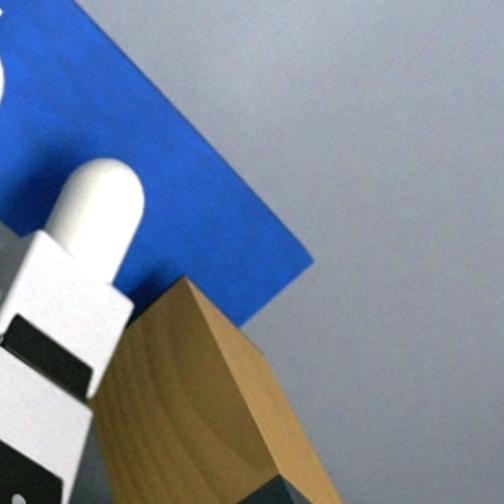

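>>> move(
  arm1={"joints": {"joint2_rad": 0.6841, "joint4_rad": 1.9814, "joint6_rad": 0.4592}, "min_time_s": 1.5},
)

>>> move(
  arm1={"joints": {"joint1_rad": 0.7061, "joint2_rad": 0.7029, "joint4_rad": 1.9271, "joint5_rad": 0.0083, "joint6_rad": 0.4948, "joint7_rad": 3.867}, "min_time_s": 2},
)

>>> move(
  arm1={"joints": {"joint2_rad": 0.6571, "joint4_rad": 1.9189, "joint6_rad": 0.5488}, "min_time_s": 1.5},
)

>>> move(
  arm1={"joints": {"joint1_rad": 0.7267, "joint2_rad": 0.6684, "joint4_rad": 1.8888, "joint5_rad": 0.008, "joint6_rad": 0.5677, "joint7_rad": 3.8877}, "min_time_s": 1.5},
  cameras=["arm1_cam_wrist"],
)

>>> zoom_image(
  camera="arm1_cam_wrist",
  region=[360, 0, 560, 200],
)

Scene clock: 198.20 s.
Joint torques (N m): arm1=[0.71 -13.24 0.68 -3.07 -0.32 -0.28 0.41] | arm2=[3.04 -42.53 -8.81 -0.47 3.26 -13.86 2.86] | arm3=[0.36 -14.25 -1.08 -4.56 -1.27 -1.76 0] | arm4=[-0.38 0.55 0.87 -6.95 0.1 -0.48 -0.04]
Motor temperatures (°C): arm1=[32 36 27 32 36 39 38] | arm2=[33 41 32 32 37 42 48] | arm3=[37 33 30 34 33 34 35] | arm4=[34 31 30 35 32 31 42]
Flange force (N): arm1=[-2.3 -1.3 -7.9] | arm2=[1.0 -54.2 10.3] | arm3=[6.6 4.9 5.1] | arm4=[-0.7 2.6 -1.6]
move: arm1 done
Joint velocities: within noise
arm1.joint_positions: joint1_rad=+0.744 joint2_rad=+0.684 joint3_rad=+0.000 joint4_rad=+1.981 joint5_rad=+0.007 joint6_rad=+0.459 joint7_rad=+3.905 hand_index_mcp=+0.530 hand_index_abd=-0.002 hand_index_pip=+0.332 hand_index_dip=+0.463 hand_middle_mcp=+0.523 hand_middle_abd=-0.001 hand_middle_pip=+0.338 hand_middle_dip=+0.465 hand_ring_mcp=+0.154 hand_ring_abd=-0.003 hand_ring_pip=-0.073 hand_ring_dip=+0.263 hand_thumb_cmc=+0.712 hand_thumb_axl=+0.677 hand_thumb_mcp=+0.224 hand_thumb_ipl=+0.168 hand_current_limit=+0.400 hand_speed=-0.600
arm1.joint_status: all done
arm1.hand_state: goal,goal,blocked,goal,blocked,goal,blocked,goal,goal,goal,goal,goal,goal,goal,goal,goal
arm1.index_mcp_current_ma: -86
arm1.index_abd_current_ma: -6
arm1.index_pip_current_ma: -119
arm1.index_dip_current_ma: -64
arm1.middle_mcp_current_ma: -118
arm1.middle_abd_current_ma: -5
arm1.middle_pip_current_ma: -91
arm1.middle_dip_current_ma: -58
arm1.ring_mcp_current_ma: 75
arm1.ring_abd_current_ma: -10
arm1.ring_pip_current_ma: 30
arm1.ring_dip_current_ma: 12
arm1.thumb_cmc_current_ma: -10
arm1.thumb_axl_current_ma: -3
arm1.thumb_mcp_current_ma: -12
arm1.thumb_ipl_current_ma: -2
arm1.hand_goal_index_mcp: 0.548
arm1.hand_goal_index_abd: 0.000
arm1.hand_goal_index_pip: 0.358
arm1.hand_goal_index_dip: 0.478
arm1.hand_goal_middle_mcp: 0.548
arm1.hand_goal_middle_abd: 0.000
arm1.hand_goal_middle_pip: 0.358
arm1.hand_goal_middle_dip: 0.478
arm1.hand_goal_ring_mcp: 0.138
arm1.hand_goal_ring_abd: 0.000
arm1.hand_goal_ring_pip: -0.080
arm1.hand_goal_ring_dip: 0.260
arm1.hand_goal_thumb_cmc: 0.714
arm1.hand_goal_thumb_axl: 0.678
arm1.hand_goal_thumb_mcp: 0.226
arm1.hand_goal_thumb_ipl: 0.168
arm1.hand: x=+0.4549 y=+0.2558 z=+0.8322 quat_wxyz=(+0.000, -0.706, -0.708, +0.000) (m; scene frame)
arm2.joint_positions: joint1_rad=+0.756 joint2_rad=+1.367 joint3_rad=+0.000 joint4_rad=+2.094 joint5_rad=+1.077 joint6_rad=-1.668 joint7_rad=+0.287 hand_index_mcp=+0.761 hand_index_abd=-0.001 hand_index_pip=+0.577 hand_index_dip=+0.696 hand_middle_mcp=+0.761 hand_middle_abd=-0.001 hand_middle_pip=+0.577 hand_middle_dip=+0.696 hand_ring_mcp=+0.761 hand_ring_abd=-0.002 hand_ring_pip=+0.577 hand_ring_dip=+0.696 hand_thumb_cmc=+0.931 hand_thumb_axl=+0.684 hand_thumb_mcp=+0.226 hand_thumb_ipl=+0.168 hand_current_limit=+0.400 hand_speed=-0.600
arm2.joint_status: not commanded
arm2.hand_state: goal,goal,goal,goal,goal,goal,goal,goal,goal,goal,goal,goal,blocked,goal,goal,goal
arm2.index_mcp_current_ma: 5
arm2.index_abd_current_ma: 0
arm2.index_pip_current_ma: 0
arm2.index_dip_current_ma: 0
arm2.middle_mcp_current_ma: 6
arm2.middle_abd_current_ma: 0
arm2.middle_pip_current_ma: 0
arm2.middle_dip_current_ma: 0
arm2.ring_mcp_current_ma: 6
arm2.ring_abd_current_ma: 0
arm2.ring_pip_current_ma: 0
arm2.ring_dip_current_ma: 0
arm2.thumb_cmc_current_ma: 128
arm2.thumb_axl_current_ma: 5
arm2.thumb_mcp_current_ma: 0
arm2.thumb_ipl_current_ma: 0
arm2.hand_goal_index_mcp: 0.754
arm2.hand_goal_index_abd: 0.000
arm2.hand_goal_index_pip: 0.576
arm2.hand_goal_index_dip: 0.696
arm2.hand_goal_middle_mcp: 0.754
arm2.hand_goal_middle_abd: 0.000
arm2.hand_goal_middle_pip: 0.576
arm2.hand_goal_middle_dip: 0.696
arm2.hand_goal_ring_mcp: 0.754
arm2.hand_goal_ring_abd: 0.000
arm2.hand_goal_ring_pip: 0.576
arm2.hand_goal_ring_dip: 0.696
arm2.hand_goal_thumb_cmc: 0.870
arm2.hand_goal_thumb_axl: 0.678
arm2.hand_goal_thumb_mcp: 0.226
arm2.hand_goal_thumb_ipl: 0.168
arm2.hand: x=-0.0707 y=+0.1377 z=+0.8941 quat_wxyz=(+0.678, +0.714, +0.126, +0.120) (m; scene frame)
arm3, arm4: as last shown
pictures: none

Scene clock: 200.50 s.
Joint torques (N m): arm1=[-0.21 -16.37 -0.27 -5.28 -0.77 -0.87 0.29] | arm2=[3.04 -42.56 -8.79 -0.38 3.31 -13.89 2.83] | arm3=[0.35 -14.2 -1.07 -4.53 -1.29 -1.77 -0.02] | arm4=[-0.38 0.62 0.86 -7 0.11 -0.46 0.01]
Motor temperatures (°C): arm1=[32 36 27 32 36 39 38] | arm2=[33 41 32 32 37 42 48] | arm3=[37 33 30 34 33 34 35] | arm4=[34 31 30 35 32 31 42]
Flange force (N): arm1=[-2.2 2.1 -2.7] | arm2=[0.9 -54.5 10.6] | arm3=[6.7 4.8 5.0] | arm4=[-0.5 2.7 -1.3]
move: arm1 done
Joint velocities: within noise
arm1.joint_positions: joint1_rad=+0.706 joint2_rad=+0.703 joint3_rad=+0.000 joint4_rad=+1.927 joint5_rad=+0.008 joint6_rad=+0.495 joint7_rad=+3.867 hand_index_mcp=+0.524 hand_index_abd=-0.003 hand_index_pip=+0.331 hand_index_dip=+0.463 hand_middle_mcp=+0.519 hand_middle_abd=-0.002 hand_middle_pip=+0.337 hand_middle_dip=+0.465 hand_ring_mcp=+0.154 hand_ring_abd=-0.003 hand_ring_pip=-0.073 hand_ring_dip=+0.263 hand_thumb_cmc=+0.712 hand_thumb_axl=+0.677 hand_thumb_mcp=+0.224 hand_thumb_ipl=+0.168 hand_current_limit=+0.400 hand_speed=-0.600
arm1.joint_status: all done
arm1.hand_state: blocked,goal,blocked,goal,blocked,goal,blocked,goal,goal,goal,goal,goal,goal,goal,goal,goal
arm1.index_mcp_current_ma: -114
arm1.index_abd_current_ma: -10
arm1.index_pip_current_ma: -121
arm1.index_dip_current_ma: -65
arm1.middle_mcp_current_ma: -138
arm1.middle_abd_current_ma: -8
arm1.middle_pip_current_ma: -93
arm1.middle_dip_current_ma: -59
arm1.ring_mcp_current_ma: 75
arm1.ring_abd_current_ma: -10
arm1.ring_pip_current_ma: 30
arm1.ring_dip_current_ma: 12
arm1.thumb_cmc_current_ma: -10
arm1.thumb_axl_current_ma: -3
arm1.thumb_mcp_current_ma: -12
arm1.thumb_ipl_current_ma: -2
arm1.hand_goal_index_mcp: 0.548
arm1.hand_goal_index_abd: 0.000
arm1.hand_goal_index_pip: 0.358
arm1.hand_goal_index_dip: 0.478
arm1.hand_goal_middle_mcp: 0.548
arm1.hand_goal_middle_abd: 0.000
arm1.hand_goal_middle_pip: 0.358
arm1.hand_goal_middle_dip: 0.478
arm1.hand_goal_ring_mcp: 0.138
arm1.hand_goal_ring_abd: 0.000
arm1.hand_goal_ring_pip: -0.080
arm1.hand_goal_ring_dip: 0.260
arm1.hand_goal_thumb_cmc: 0.714
arm1.hand_goal_thumb_axl: 0.678
arm1.hand_goal_thumb_mcp: 0.226
arm1.hand_goal_thumb_ipl: 0.168
arm1.hand: x=+0.4319 y=+0.2558 z=+0.8322 quat_wxyz=(+0.000, -0.706, -0.708, +0.000) (m; scene frame)
arm2, arm3, arm4: as last shown
pictures: none

Scene clock: 202.27 s.
Joint torques (N m): arm1=[0.04 -16.99 0.11 -5.42 -0.51 -0.33 0.32] | arm2=[3.02 -42.55 -8.78 -0.45 3.3 -13.85 2.83] | arm3=[0.34 -14.18 -1.1 -4.56 -1.29 -1.77 0.03] | arm4=[-0.41 0.58 0.92 -6.88 0.1 -0.5 0.03]
Motor temperatures (°C): arm1=[32 36 27 32 36 39 38] | arm2=[33 42 32 32 37 42 48] | arm3=[37 33 30 34 33 34 35] | arm4=[34 31 30 35 32 31 42]
Flange force (N): arm1=[-2.2 1.0 0.8] | arm2=[1.1 -54.3 10.4] | arm3=[6.8 4.7 4.8] | arm4=[-0.9 2.9 -1.9]
move: arm1 done
Joint velocities: within noise
arm1.joint_positions: joint1_rad=+0.706 joint2_rad=+0.657 joint3_rad=+0.000 joint4_rad=+1.919 joint5_rad=+0.008 joint6_rad=+0.549 joint7_rad=+3.867 hand_index_mcp=+0.548 hand_index_abd=-0.003 hand_index_pip=+0.356 hand_index_dip=+0.476 hand_middle_mcp=+0.547 hand_middle_abd=-0.002 hand_middle_pip=+0.356 hand_middle_dip=+0.475 hand_ring_mcp=+0.154 hand_ring_abd=-0.003 hand_ring_pip=-0.073 hand_ring_dip=+0.263 hand_thumb_cmc=+0.712 hand_thumb_axl=+0.677 hand_thumb_mcp=+0.224 hand_thumb_ipl=+0.168 hand_current_limit=+0.400 hand_speed=-0.600
arm1.joint_status: all done
arm1.hand_state: goal,goal,goal,goal,goal,goal,goal,goal,goal,goal,goal,goal,goal,goal,goal,goal
arm1.index_mcp_current_ma: -2
arm1.index_abd_current_ma: -9
arm1.index_pip_current_ma: -8
arm1.index_dip_current_ma: -10
arm1.middle_mcp_current_ma: -2
arm1.middle_abd_current_ma: -8
arm1.middle_pip_current_ma: -7
arm1.middle_dip_current_ma: -12
arm1.ring_mcp_current_ma: 75
arm1.ring_abd_current_ma: -10
arm1.ring_pip_current_ma: 30
arm1.ring_dip_current_ma: 12
arm1.thumb_cmc_current_ma: -10
arm1.thumb_axl_current_ma: -3
arm1.thumb_mcp_current_ma: -12
arm1.thumb_ipl_current_ma: -2
arm1.hand_goal_index_mcp: 0.548
arm1.hand_goal_index_abd: 0.000
arm1.hand_goal_index_pip: 0.358
arm1.hand_goal_index_dip: 0.478
arm1.hand_goal_middle_mcp: 0.548
arm1.hand_goal_middle_abd: 0.000
arm1.hand_goal_middle_pip: 0.358
arm1.hand_goal_middle_dip: 0.478
arm1.hand_goal_ring_mcp: 0.138
arm1.hand_goal_ring_abd: 0.000
arm1.hand_goal_ring_pip: -0.080
arm1.hand_goal_ring_dip: 0.260
arm1.hand_goal_thumb_cmc: 0.714
arm1.hand_goal_thumb_axl: 0.678
arm1.hand_goal_thumb_mcp: 0.226
arm1.hand_goal_thumb_ipl: 0.168
arm1.hand: x=+0.4320 y=+0.2559 z=+0.8530 quat_wxyz=(+0.000, -0.706, -0.708, +0.000) (m; scene frame)
arm2, arm3, arm4: as last shown
pictures: none

Scene clock: 204.07 s.
Joint torques (N m): arm1=[0.07 -17.38 0.11 -5.57 -0.53 -0.37 0.3] | arm2=[3.05 -42.52 -8.82 -0.42 3.3 -13.89 2.88] | arm3=[0.35 -14.21 -1.09 -4.57 -1.29 -1.77 0] | arm4=[-0.37 0.6 0.94 -6.93 0.11 -0.5 0]
Motor temperatures (°C): arm1=[32 36 27 32 36 39 38] | arm2=[33 42 32 32 37 42 48] | arm3=[37 33 30 34 33 34 35] | arm4=[34 31 30 35 32 31 42]
Flange force (N): arm1=[-2.2 0.9 0.8] | arm2=[0.8 -54.2 10.5] | arm3=[6.7 4.8 5.0] | arm4=[-0.7 2.9 -1.7]
move: arm1 done
Joint velocities: within noise
arm1.joint_positions: joint1_rad=+0.727 joint2_rad=+0.668 joint3_rad=+0.000 joint4_rad=+1.889 joint5_rad=+0.008 joint6_rad=+0.568 joint7_rad=+3.888 hand_index_mcp=+0.548 hand_index_abd=-0.003 hand_index_pip=+0.356 hand_index_dip=+0.476 hand_middle_mcp=+0.548 hand_middle_abd=-0.002 hand_middle_pip=+0.356 hand_middle_dip=+0.475 hand_ring_mcp=+0.154 hand_ring_abd=-0.003 hand_ring_pip=-0.073 hand_ring_dip=+0.263 hand_thumb_cmc=+0.712 hand_thumb_axl=+0.677 hand_thumb_mcp=+0.224 hand_thumb_ipl=+0.168 hand_current_limit=+0.400 hand_speed=-0.600
arm1.joint_status: all done
arm1.hand_state: goal,goal,goal,goal,goal,goal,goal,goal,goal,goal,goal,goal,goal,goal,goal,goal
arm1.index_mcp_current_ma: -2
arm1.index_abd_current_ma: -9
arm1.index_pip_current_ma: -8
arm1.index_dip_current_ma: -10
arm1.middle_mcp_current_ma: -2
arm1.middle_abd_current_ma: -8
arm1.middle_pip_current_ma: -7
arm1.middle_dip_current_ma: -12
arm1.ring_mcp_current_ma: 75
arm1.ring_abd_current_ma: -10
arm1.ring_pip_current_ma: 30
arm1.ring_dip_current_ma: 12
arm1.thumb_cmc_current_ma: -10
arm1.thumb_axl_current_ma: -3
arm1.thumb_mcp_current_ma: -12
arm1.thumb_ipl_current_ma: -2
arm1.hand_goal_index_mcp: 0.548
arm1.hand_goal_index_abd: 0.000
arm1.hand_goal_index_pip: 0.358
arm1.hand_goal_index_dip: 0.478
arm1.hand_goal_middle_mcp: 0.548
arm1.hand_goal_middle_abd: 0.000
arm1.hand_goal_middle_pip: 0.358
arm1.hand_goal_middle_dip: 0.478
arm1.hand_goal_ring_mcp: 0.138
arm1.hand_goal_ring_abd: 0.000
arm1.hand_goal_ring_pip: -0.080
arm1.hand_goal_ring_dip: 0.260
arm1.hand_goal_thumb_cmc: 0.714
arm1.hand_goal_thumb_axl: 0.678
arm1.hand_goal_thumb_mcp: 0.226
arm1.hand_goal_thumb_ipl: 0.168
arm1.hand: x=+0.4321 y=+0.2680 z=+0.8532 quat_wxyz=(+0.000, -0.706, -0.708, -0.001) (m; scene frame)
arm2, arm3, arm4: as last shown
pictures: arm1_cam_wrist
camera_calibration:
arm1_cam_wrist: T_world_to_cam=[[0.604143, -0.796866, 0.00393438, -0.0169897], [-0.519362, -0.39, 0.760371, -0.374188], [-0.604379, -0.461416, -0.649478, 1.06438], [0, 0, 0, 1]] pos_world=[0.459213, 0.33165, 0.975878]

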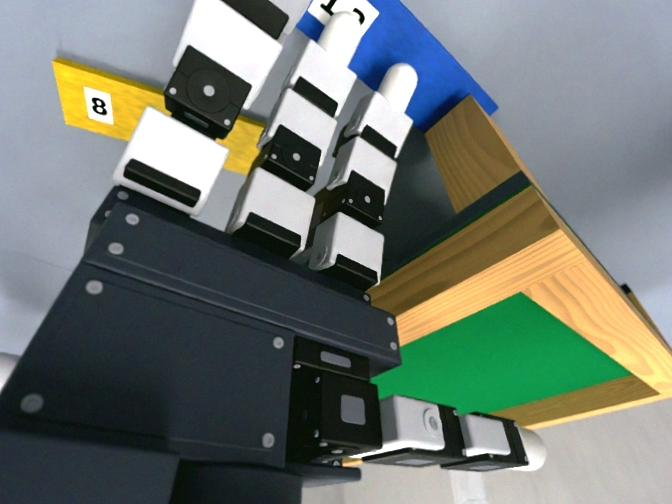

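Scaled by 2.520 from the camera's 672x504 image, which has a finer 960x720 frame.

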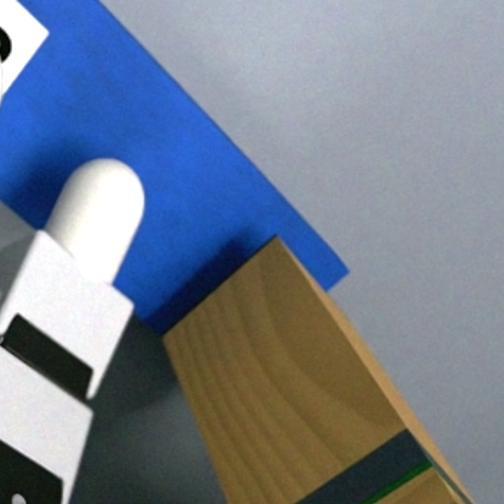

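>>> move(
  arm1={"joints": {"joint2_rad": 0.7134, "joint4_rad": 1.8973, "joint6_rad": 0.5142}, "min_time_s": 1.5},
)

>>> move(
  arm1={"joints": {"joint1_rad": 0.7015, "joint2_rad": 0.7, "joint4_rad": 1.935, "joint5_rad": 0.0083, "joint6_rad": 0.49, "joint7_rad": 3.8624}, "min_time_s": 2},
)

>>> move(
  arm1={"joints": {"joint2_rad": 0.655, "joint4_rad": 1.927, "joint6_rad": 0.544}, "min_time_s": 1.5},
  cameras=["arm1_cam_wrist"],
)

>>> zoom_image(
  camera="arm1_cam_wrist",
  region=[360, 0, 560, 200],
)

Scene clock: 206.13 s.
Joint torques (N m): arm1=[0.67 -13.94 0.67 -3.41 -0.26 -0.35 0.44] | arm2=[3.05 -42.56 -8.81 -0.41 3.34 -13.85 2.85] | arm3=[0.35 -14.18 -1.11 -4.58 -1.29 -1.78 0.01] | arm4=[-0.45 0.62 0.86 -7.03 0.08 -0.52 -0.05]
Motor temperatures (°C): arm1=[32 36 27 32 36 39 38] | arm2=[33 42 32 32 37 42 48] | arm3=[37 33 30 34 33 34 35] | arm4=[34 31 30 35 32 31 42]
Flange force (N): arm1=[-2.2 -1.2 -7.9] | arm2=[1.0 -54.4 10.6] | arm3=[6.7 4.7 4.9] | arm4=[-0.4 2.5 -1.3]
move: arm1 done
Joint velocities: within noise
arm1.joint_positions: joint1_rad=+0.727 joint2_rad=+0.713 joint3_rad=+0.000 joint4_rad=+1.897 joint5_rad=+0.008 joint6_rad=+0.514 joint7_rad=+3.888 hand_index_mcp=+0.531 hand_index_abd=-0.001 hand_index_pip=+0.330 hand_index_dip=+0.462 hand_middle_mcp=+0.521 hand_middle_abd=-0.001 hand_middle_pip=+0.338 hand_middle_dip=+0.466 hand_ring_mcp=+0.154 hand_ring_abd=-0.003 hand_ring_pip=-0.073 hand_ring_dip=+0.263 hand_thumb_cmc=+0.712 hand_thumb_axl=+0.677 hand_thumb_mcp=+0.224 hand_thumb_ipl=+0.168 hand_current_limit=+0.400 hand_speed=-0.600
arm1.joint_status: all done
arm1.hand_state: goal,goal,blocked,goal,blocked,goal,goal,goal,goal,goal,goal,goal,goal,goal,goal,goal
arm1.index_mcp_current_ma: -83
arm1.index_abd_current_ma: -3
arm1.index_pip_current_ma: -127
arm1.index_dip_current_ma: -70
arm1.middle_mcp_current_ma: -130
arm1.middle_abd_current_ma: -3
arm1.middle_pip_current_ma: -89
arm1.middle_dip_current_ma: -55
arm1.ring_mcp_current_ma: 75
arm1.ring_abd_current_ma: -10
arm1.ring_pip_current_ma: 30
arm1.ring_dip_current_ma: 12
arm1.thumb_cmc_current_ma: -10
arm1.thumb_axl_current_ma: -3
arm1.thumb_mcp_current_ma: -12
arm1.thumb_ipl_current_ma: -2
arm1.hand_goal_index_mcp: 0.548
arm1.hand_goal_index_abd: 0.000
arm1.hand_goal_index_pip: 0.358
arm1.hand_goal_index_dip: 0.478
arm1.hand_goal_middle_mcp: 0.548
arm1.hand_goal_middle_abd: 0.000
arm1.hand_goal_middle_pip: 0.358
arm1.hand_goal_middle_dip: 0.478
arm1.hand_goal_ring_mcp: 0.138
arm1.hand_goal_ring_abd: 0.000
arm1.hand_goal_ring_pip: -0.080
arm1.hand_goal_ring_dip: 0.260
arm1.hand_goal_thumb_cmc: 0.714
arm1.hand_goal_thumb_axl: 0.678
arm1.hand_goal_thumb_mcp: 0.226
arm1.hand_goal_thumb_ipl: 0.168
arm1.hand: x=+0.4319 y=+0.2678 z=+0.8322 quat_wxyz=(+0.000, -0.706, -0.708, +0.000) (m; scene frame)
arm2, arm3: as last shown
arm4.joint_positions: joint1_rad=+1.600 joint2_rad=-0.412 joint3_rad=-0.089 joint4_rad=+1.389 joint5_rad=-0.045 joint6_rad=+1.839 joint7_rad=+1.627 hand_index_mcp=+0.753 hand_index_abd=+0.000 hand_index_pip=+0.577 hand_index_dip=+0.696 hand_middle_mcp=+0.753 hand_middle_abd=+0.000 hand_middle_pip=+0.577 hand_middle_dip=+0.696 hand_ring_mcp=+0.753 hand_ring_abd=+0.000 hand_ring_pip=+0.577 hand_ring_dip=+0.696 hand_thumb_cmc=+0.714 hand_thumb_axl=+0.677 hand_thumb_mcp=+0.224 hand_thumb_ipl=+0.168 hand_current_limit=+0.400 hand_speed=-0.600
arm4.joint_status: not commanded
arm4.hand_state: goal,goal,goal,goal,goal,goal,goal,goal,goal,goal,goal,goal,goal,goal,goal,goal
arm4.index_mcp_current_ma: 0
arm4.index_abd_current_ma: 0
arm4.index_pip_current_ma: 0
arm4.index_dip_current_ma: 0
arm4.middle_mcp_current_ma: 0
arm4.middle_abd_current_ma: 0
arm4.middle_pip_current_ma: 0
arm4.middle_dip_current_ma: 0
arm4.ring_mcp_current_ma: 0
arm4.ring_abd_current_ma: 0
arm4.ring_pip_current_ma: 0
arm4.ring_dip_current_ma: 0
arm4.thumb_cmc_current_ma: 0
arm4.thumb_axl_current_ma: 0
arm4.thumb_mcp_current_ma: 0
arm4.thumb_ipl_current_ma: 0
arm4.hand_goal_index_mcp: 0.754
arm4.hand_goal_index_abd: 0.000
arm4.hand_goal_index_pip: 0.576
arm4.hand_goal_index_dip: 0.696
arm4.hand_goal_middle_mcp: 0.754
arm4.hand_goal_middle_abd: 0.000
arm4.hand_goal_middle_pip: 0.576
arm4.hand_goal_middle_dip: 0.696
arm4.hand_goal_ring_mcp: 0.754
arm4.hand_goal_ring_abd: 0.000
arm4.hand_goal_ring_pip: 0.576
arm4.hand_goal_ring_dip: 0.696
arm4.hand_goal_thumb_cmc: 0.714
arm4.hand_goal_thumb_axl: 0.678
arm4.hand_goal_thumb_mcp: 0.226
arm4.hand_goal_thumb_ipl: 0.168
arm4.hand: x=-0.0186 y=-0.5652 z=+1.3519 quat_wxyz=(+0.160, -0.045, +0.986, -0.002) (m; scene frame)
pictures: none

Scene clock: 208.43 s.
Joint torques (N m): arm1=[-0.2 -15.6 -0.37 -4.15 -0.81 -0.32 0.24] | arm2=[3.04 -42.55 -8.79 -0.42 3.33 -13.87 2.86] | arm3=[0.33 -14.18 -1.04 -4.58 -1.27 -1.77 -0.02] | arm4=[-0.4 0.57 0.91 -7.04 0.1 -0.46 0.01]
Motor temperatures (°C): arm1=[32 36 27 32 36 39 38] | arm2=[33 42 32 32 37 42 48] | arm3=[37 33 30 34 33 34 35] | arm4=[34 31 30 35 32 31 42]
Flange force (N): arm1=[-0.9 1.0 -3.2] | arm2=[0.9 -54.3 10.6] | arm3=[6.4 4.8 5.0] | arm4=[-0.6 2.9 -1.2]
move: arm1 done
Joint velocities: within noise
arm1.joint_positions: joint1_rad=+0.702 joint2_rad=+0.700 joint3_rad=+0.000 joint4_rad=+1.935 joint5_rad=+0.008 joint6_rad=+0.490 joint7_rad=+3.862 hand_index_mcp=+0.527 hand_index_abd=-0.015 hand_index_pip=+0.329 hand_index_dip=+0.462 hand_middle_mcp=+0.519 hand_middle_abd=-0.014 hand_middle_pip=+0.337 hand_middle_dip=+0.465 hand_ring_mcp=+0.154 hand_ring_abd=-0.003 hand_ring_pip=-0.073 hand_ring_dip=+0.263 hand_thumb_cmc=+0.712 hand_thumb_axl=+0.677 hand_thumb_mcp=+0.224 hand_thumb_ipl=+0.168 hand_current_limit=+0.400 hand_speed=-0.600
arm1.joint_status: all done
arm1.hand_state: blocked,goal,blocked,goal,blocked,goal,blocked,goal,goal,goal,goal,goal,goal,goal,goal,goal
arm1.index_mcp_current_ma: -100
arm1.index_abd_current_ma: -57
arm1.index_pip_current_ma: -130
arm1.index_dip_current_ma: -72
arm1.middle_mcp_current_ma: -138
arm1.middle_abd_current_ma: -54
arm1.middle_pip_current_ma: -92
arm1.middle_dip_current_ma: -56
arm1.ring_mcp_current_ma: 75
arm1.ring_abd_current_ma: -10
arm1.ring_pip_current_ma: 30
arm1.ring_dip_current_ma: 12
arm1.thumb_cmc_current_ma: -10
arm1.thumb_axl_current_ma: -3
arm1.thumb_mcp_current_ma: -12
arm1.thumb_ipl_current_ma: -2
arm1.hand_goal_index_mcp: 0.548
arm1.hand_goal_index_abd: 0.000
arm1.hand_goal_index_pip: 0.358
arm1.hand_goal_index_dip: 0.478
arm1.hand_goal_middle_mcp: 0.548
arm1.hand_goal_middle_abd: 0.000
arm1.hand_goal_middle_pip: 0.358
arm1.hand_goal_middle_dip: 0.478
arm1.hand_goal_ring_mcp: 0.138
arm1.hand_goal_ring_abd: 0.000
arm1.hand_goal_ring_pip: -0.080
arm1.hand_goal_ring_dip: 0.260
arm1.hand_goal_thumb_cmc: 0.714
arm1.hand_goal_thumb_axl: 0.678
arm1.hand_goal_thumb_mcp: 0.226
arm1.hand_goal_thumb_ipl: 0.168
arm1.hand: x=+0.4322 y=+0.2528 z=+0.8323 quat_wxyz=(+0.000, -0.706, -0.708, +0.000) (m; scene frame)
arm2, arm4: as last shown
arm3.joint_positions: joint1_rad=+1.315 joint2_rad=+0.300 joint3_rad=+0.000 joint4_rad=+2.211 joint5_rad=+1.465 joint6_rad=-0.780 joint7_rad=+3.040 hand_index_mcp=+0.749 hand_index_abd=+0.003 hand_index_pip=+0.576 hand_index_dip=+0.696 hand_middle_mcp=+0.749 hand_middle_abd=+0.003 hand_middle_pip=+0.576 hand_middle_dip=+0.696 hand_ring_mcp=+0.749 hand_ring_abd=+0.003 hand_ring_pip=+0.576 hand_ring_dip=+0.696 hand_thumb_cmc=+0.709 hand_thumb_axl=+0.677 hand_thumb_mcp=+0.225 hand_thumb_ipl=+0.168 hand_current_limit=+0.400 hand_speed=-0.600
arm3.joint_status: not commanded
arm3.hand_state: goal,goal,goal,goal,goal,goal,goal,goal,goal,goal,goal,goal,goal,goal,goal,goal
arm3.index_mcp_current_ma: -4
arm3.index_abd_current_ma: 1
arm3.index_pip_current_ma: 0
arm3.index_dip_current_ma: 0
arm3.middle_mcp_current_ma: -4
arm3.middle_abd_current_ma: 1
arm3.middle_pip_current_ma: 0
arm3.middle_dip_current_ma: 0
arm3.ring_mcp_current_ma: -4
arm3.ring_abd_current_ma: 1
arm3.ring_pip_current_ma: 0
arm3.ring_dip_current_ma: 0
arm3.thumb_cmc_current_ma: -3
arm3.thumb_axl_current_ma: 0
arm3.thumb_mcp_current_ma: 0
arm3.thumb_ipl_current_ma: 0
arm3.hand_goal_index_mcp: 0.754
arm3.hand_goal_index_abd: 0.000
arm3.hand_goal_index_pip: 0.576
arm3.hand_goal_index_dip: 0.696
arm3.hand_goal_middle_mcp: 0.754
arm3.hand_goal_middle_abd: 0.000
arm3.hand_goal_middle_pip: 0.576
arm3.hand_goal_middle_dip: 0.696
arm3.hand_goal_ring_mcp: 0.754
arm3.hand_goal_ring_abd: 0.000
arm3.hand_goal_ring_pip: 0.576
arm3.hand_goal_ring_dip: 0.696
arm3.hand_goal_thumb_cmc: 0.714
arm3.hand_goal_thumb_axl: 0.678
arm3.hand_goal_thumb_mcp: 0.226
arm3.hand_goal_thumb_ipl: 0.168
arm3.hand: x=-0.4289 y=-0.4222 z=+1.0146 quat_wxyz=(+0.122, -0.698, +0.528, -0.468) (m; scene frame)
pictures: none

Scene clock: 210.23 s.
Joint torques (N m): arm1=[0.08 -16.94 0.12 -5.38 -0.51 -0.37 0.33] | arm2=[3.09 -42.5 -8.82 -0.42 3.33 -13.89 2.93] | arm3=[0.31 -14.17 -1.04 -4.56 -1.3 -1.78 0.01] | arm4=[-0.37 0.52 0.97 -6.99 0.09 -0.48 0.04]
Motor temperatures (°C): arm1=[32 36 27 32 36 39 38] | arm2=[33 42 32 32 37 42 48] | arm3=[37 33 30 34 33 34 35] | arm4=[34 31 30 35 32 31 42]
Flange force (N): arm1=[-2.2 0.9 0.7] | arm2=[0.7 -54.1 10.7] | arm3=[6.8 4.7 4.8] | arm4=[-0.8 3.1 -1.4]
move: arm1 done
Joint velocities: within noise
arm1.joint_positions: joint1_rad=+0.701 joint2_rad=+0.655 joint3_rad=+0.000 joint4_rad=+1.927 joint5_rad=+0.008 joint6_rad=+0.544 joint7_rad=+3.862 hand_index_mcp=+0.548 hand_index_abd=-0.004 hand_index_pip=+0.356 hand_index_dip=+0.476 hand_middle_mcp=+0.547 hand_middle_abd=-0.003 hand_middle_pip=+0.356 hand_middle_dip=+0.475 hand_ring_mcp=+0.154 hand_ring_abd=-0.003 hand_ring_pip=-0.073 hand_ring_dip=+0.263 hand_thumb_cmc=+0.712 hand_thumb_axl=+0.677 hand_thumb_mcp=+0.224 hand_thumb_ipl=+0.168 hand_current_limit=+0.400 hand_speed=-0.600
arm1.joint_status: all done
arm1.hand_state: goal,goal,goal,goal,goal,goal,goal,goal,goal,goal,goal,goal,goal,goal,goal,goal
arm1.index_mcp_current_ma: -2
arm1.index_abd_current_ma: -13
arm1.index_pip_current_ma: -8
arm1.index_dip_current_ma: -10
arm1.middle_mcp_current_ma: -2
arm1.middle_abd_current_ma: -12
arm1.middle_pip_current_ma: -7
arm1.middle_dip_current_ma: -12
arm1.ring_mcp_current_ma: 75
arm1.ring_abd_current_ma: -10
arm1.ring_pip_current_ma: 30
arm1.ring_dip_current_ma: 12
arm1.thumb_cmc_current_ma: -10
arm1.thumb_axl_current_ma: -3
arm1.thumb_mcp_current_ma: -12
arm1.thumb_ipl_current_ma: -2
arm1.hand_goal_index_mcp: 0.548
arm1.hand_goal_index_abd: 0.000
arm1.hand_goal_index_pip: 0.358
arm1.hand_goal_index_dip: 0.478
arm1.hand_goal_middle_mcp: 0.548
arm1.hand_goal_middle_abd: 0.000
arm1.hand_goal_middle_pip: 0.358
arm1.hand_goal_middle_dip: 0.478
arm1.hand_goal_ring_mcp: 0.138
arm1.hand_goal_ring_abd: 0.000
arm1.hand_goal_ring_pip: -0.080
arm1.hand_goal_ring_dip: 0.260
arm1.hand_goal_thumb_cmc: 0.714
arm1.hand_goal_thumb_axl: 0.678
arm1.hand_goal_thumb_mcp: 0.226
arm1.hand_goal_thumb_ipl: 0.168
arm1.hand: x=+0.4326 y=+0.2527 z=+0.8527 quat_wxyz=(+0.000, -0.706, -0.708, +0.000) (m; scene frame)
arm2, arm3, arm4: as last shown
pictures: arm1_cam_wrist
camera_calibration:
arm1_cam_wrist: T_world_to_cam=[[0.604314, -0.796731, 0.00490969, -0.0303324], [-0.519639, -0.389456, 0.76046, -0.37962], [-0.60397, -0.462108, -0.649366, 1.05725], [0, 0, 0, 1]] pos_world=[0.459612, 0.316551, 0.975377]

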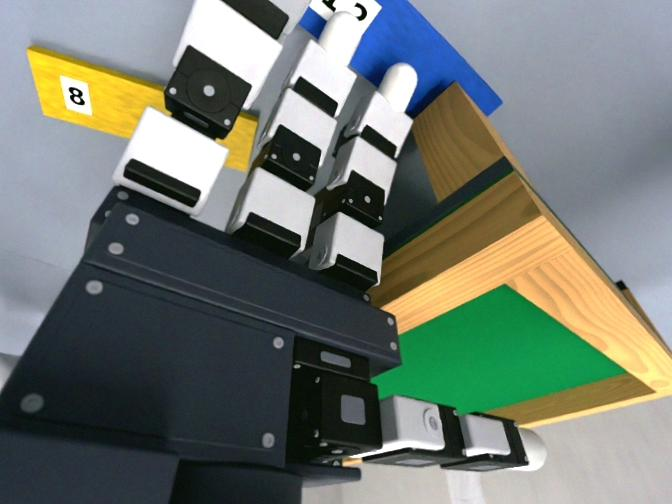

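Scaled by 2.520 from the camera's 672x504 image, which has a finer 960x720 frame.

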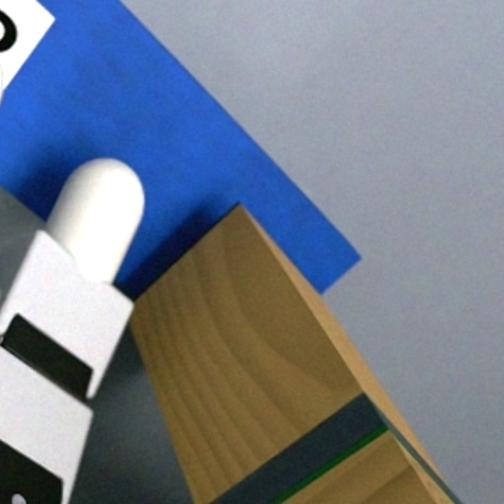

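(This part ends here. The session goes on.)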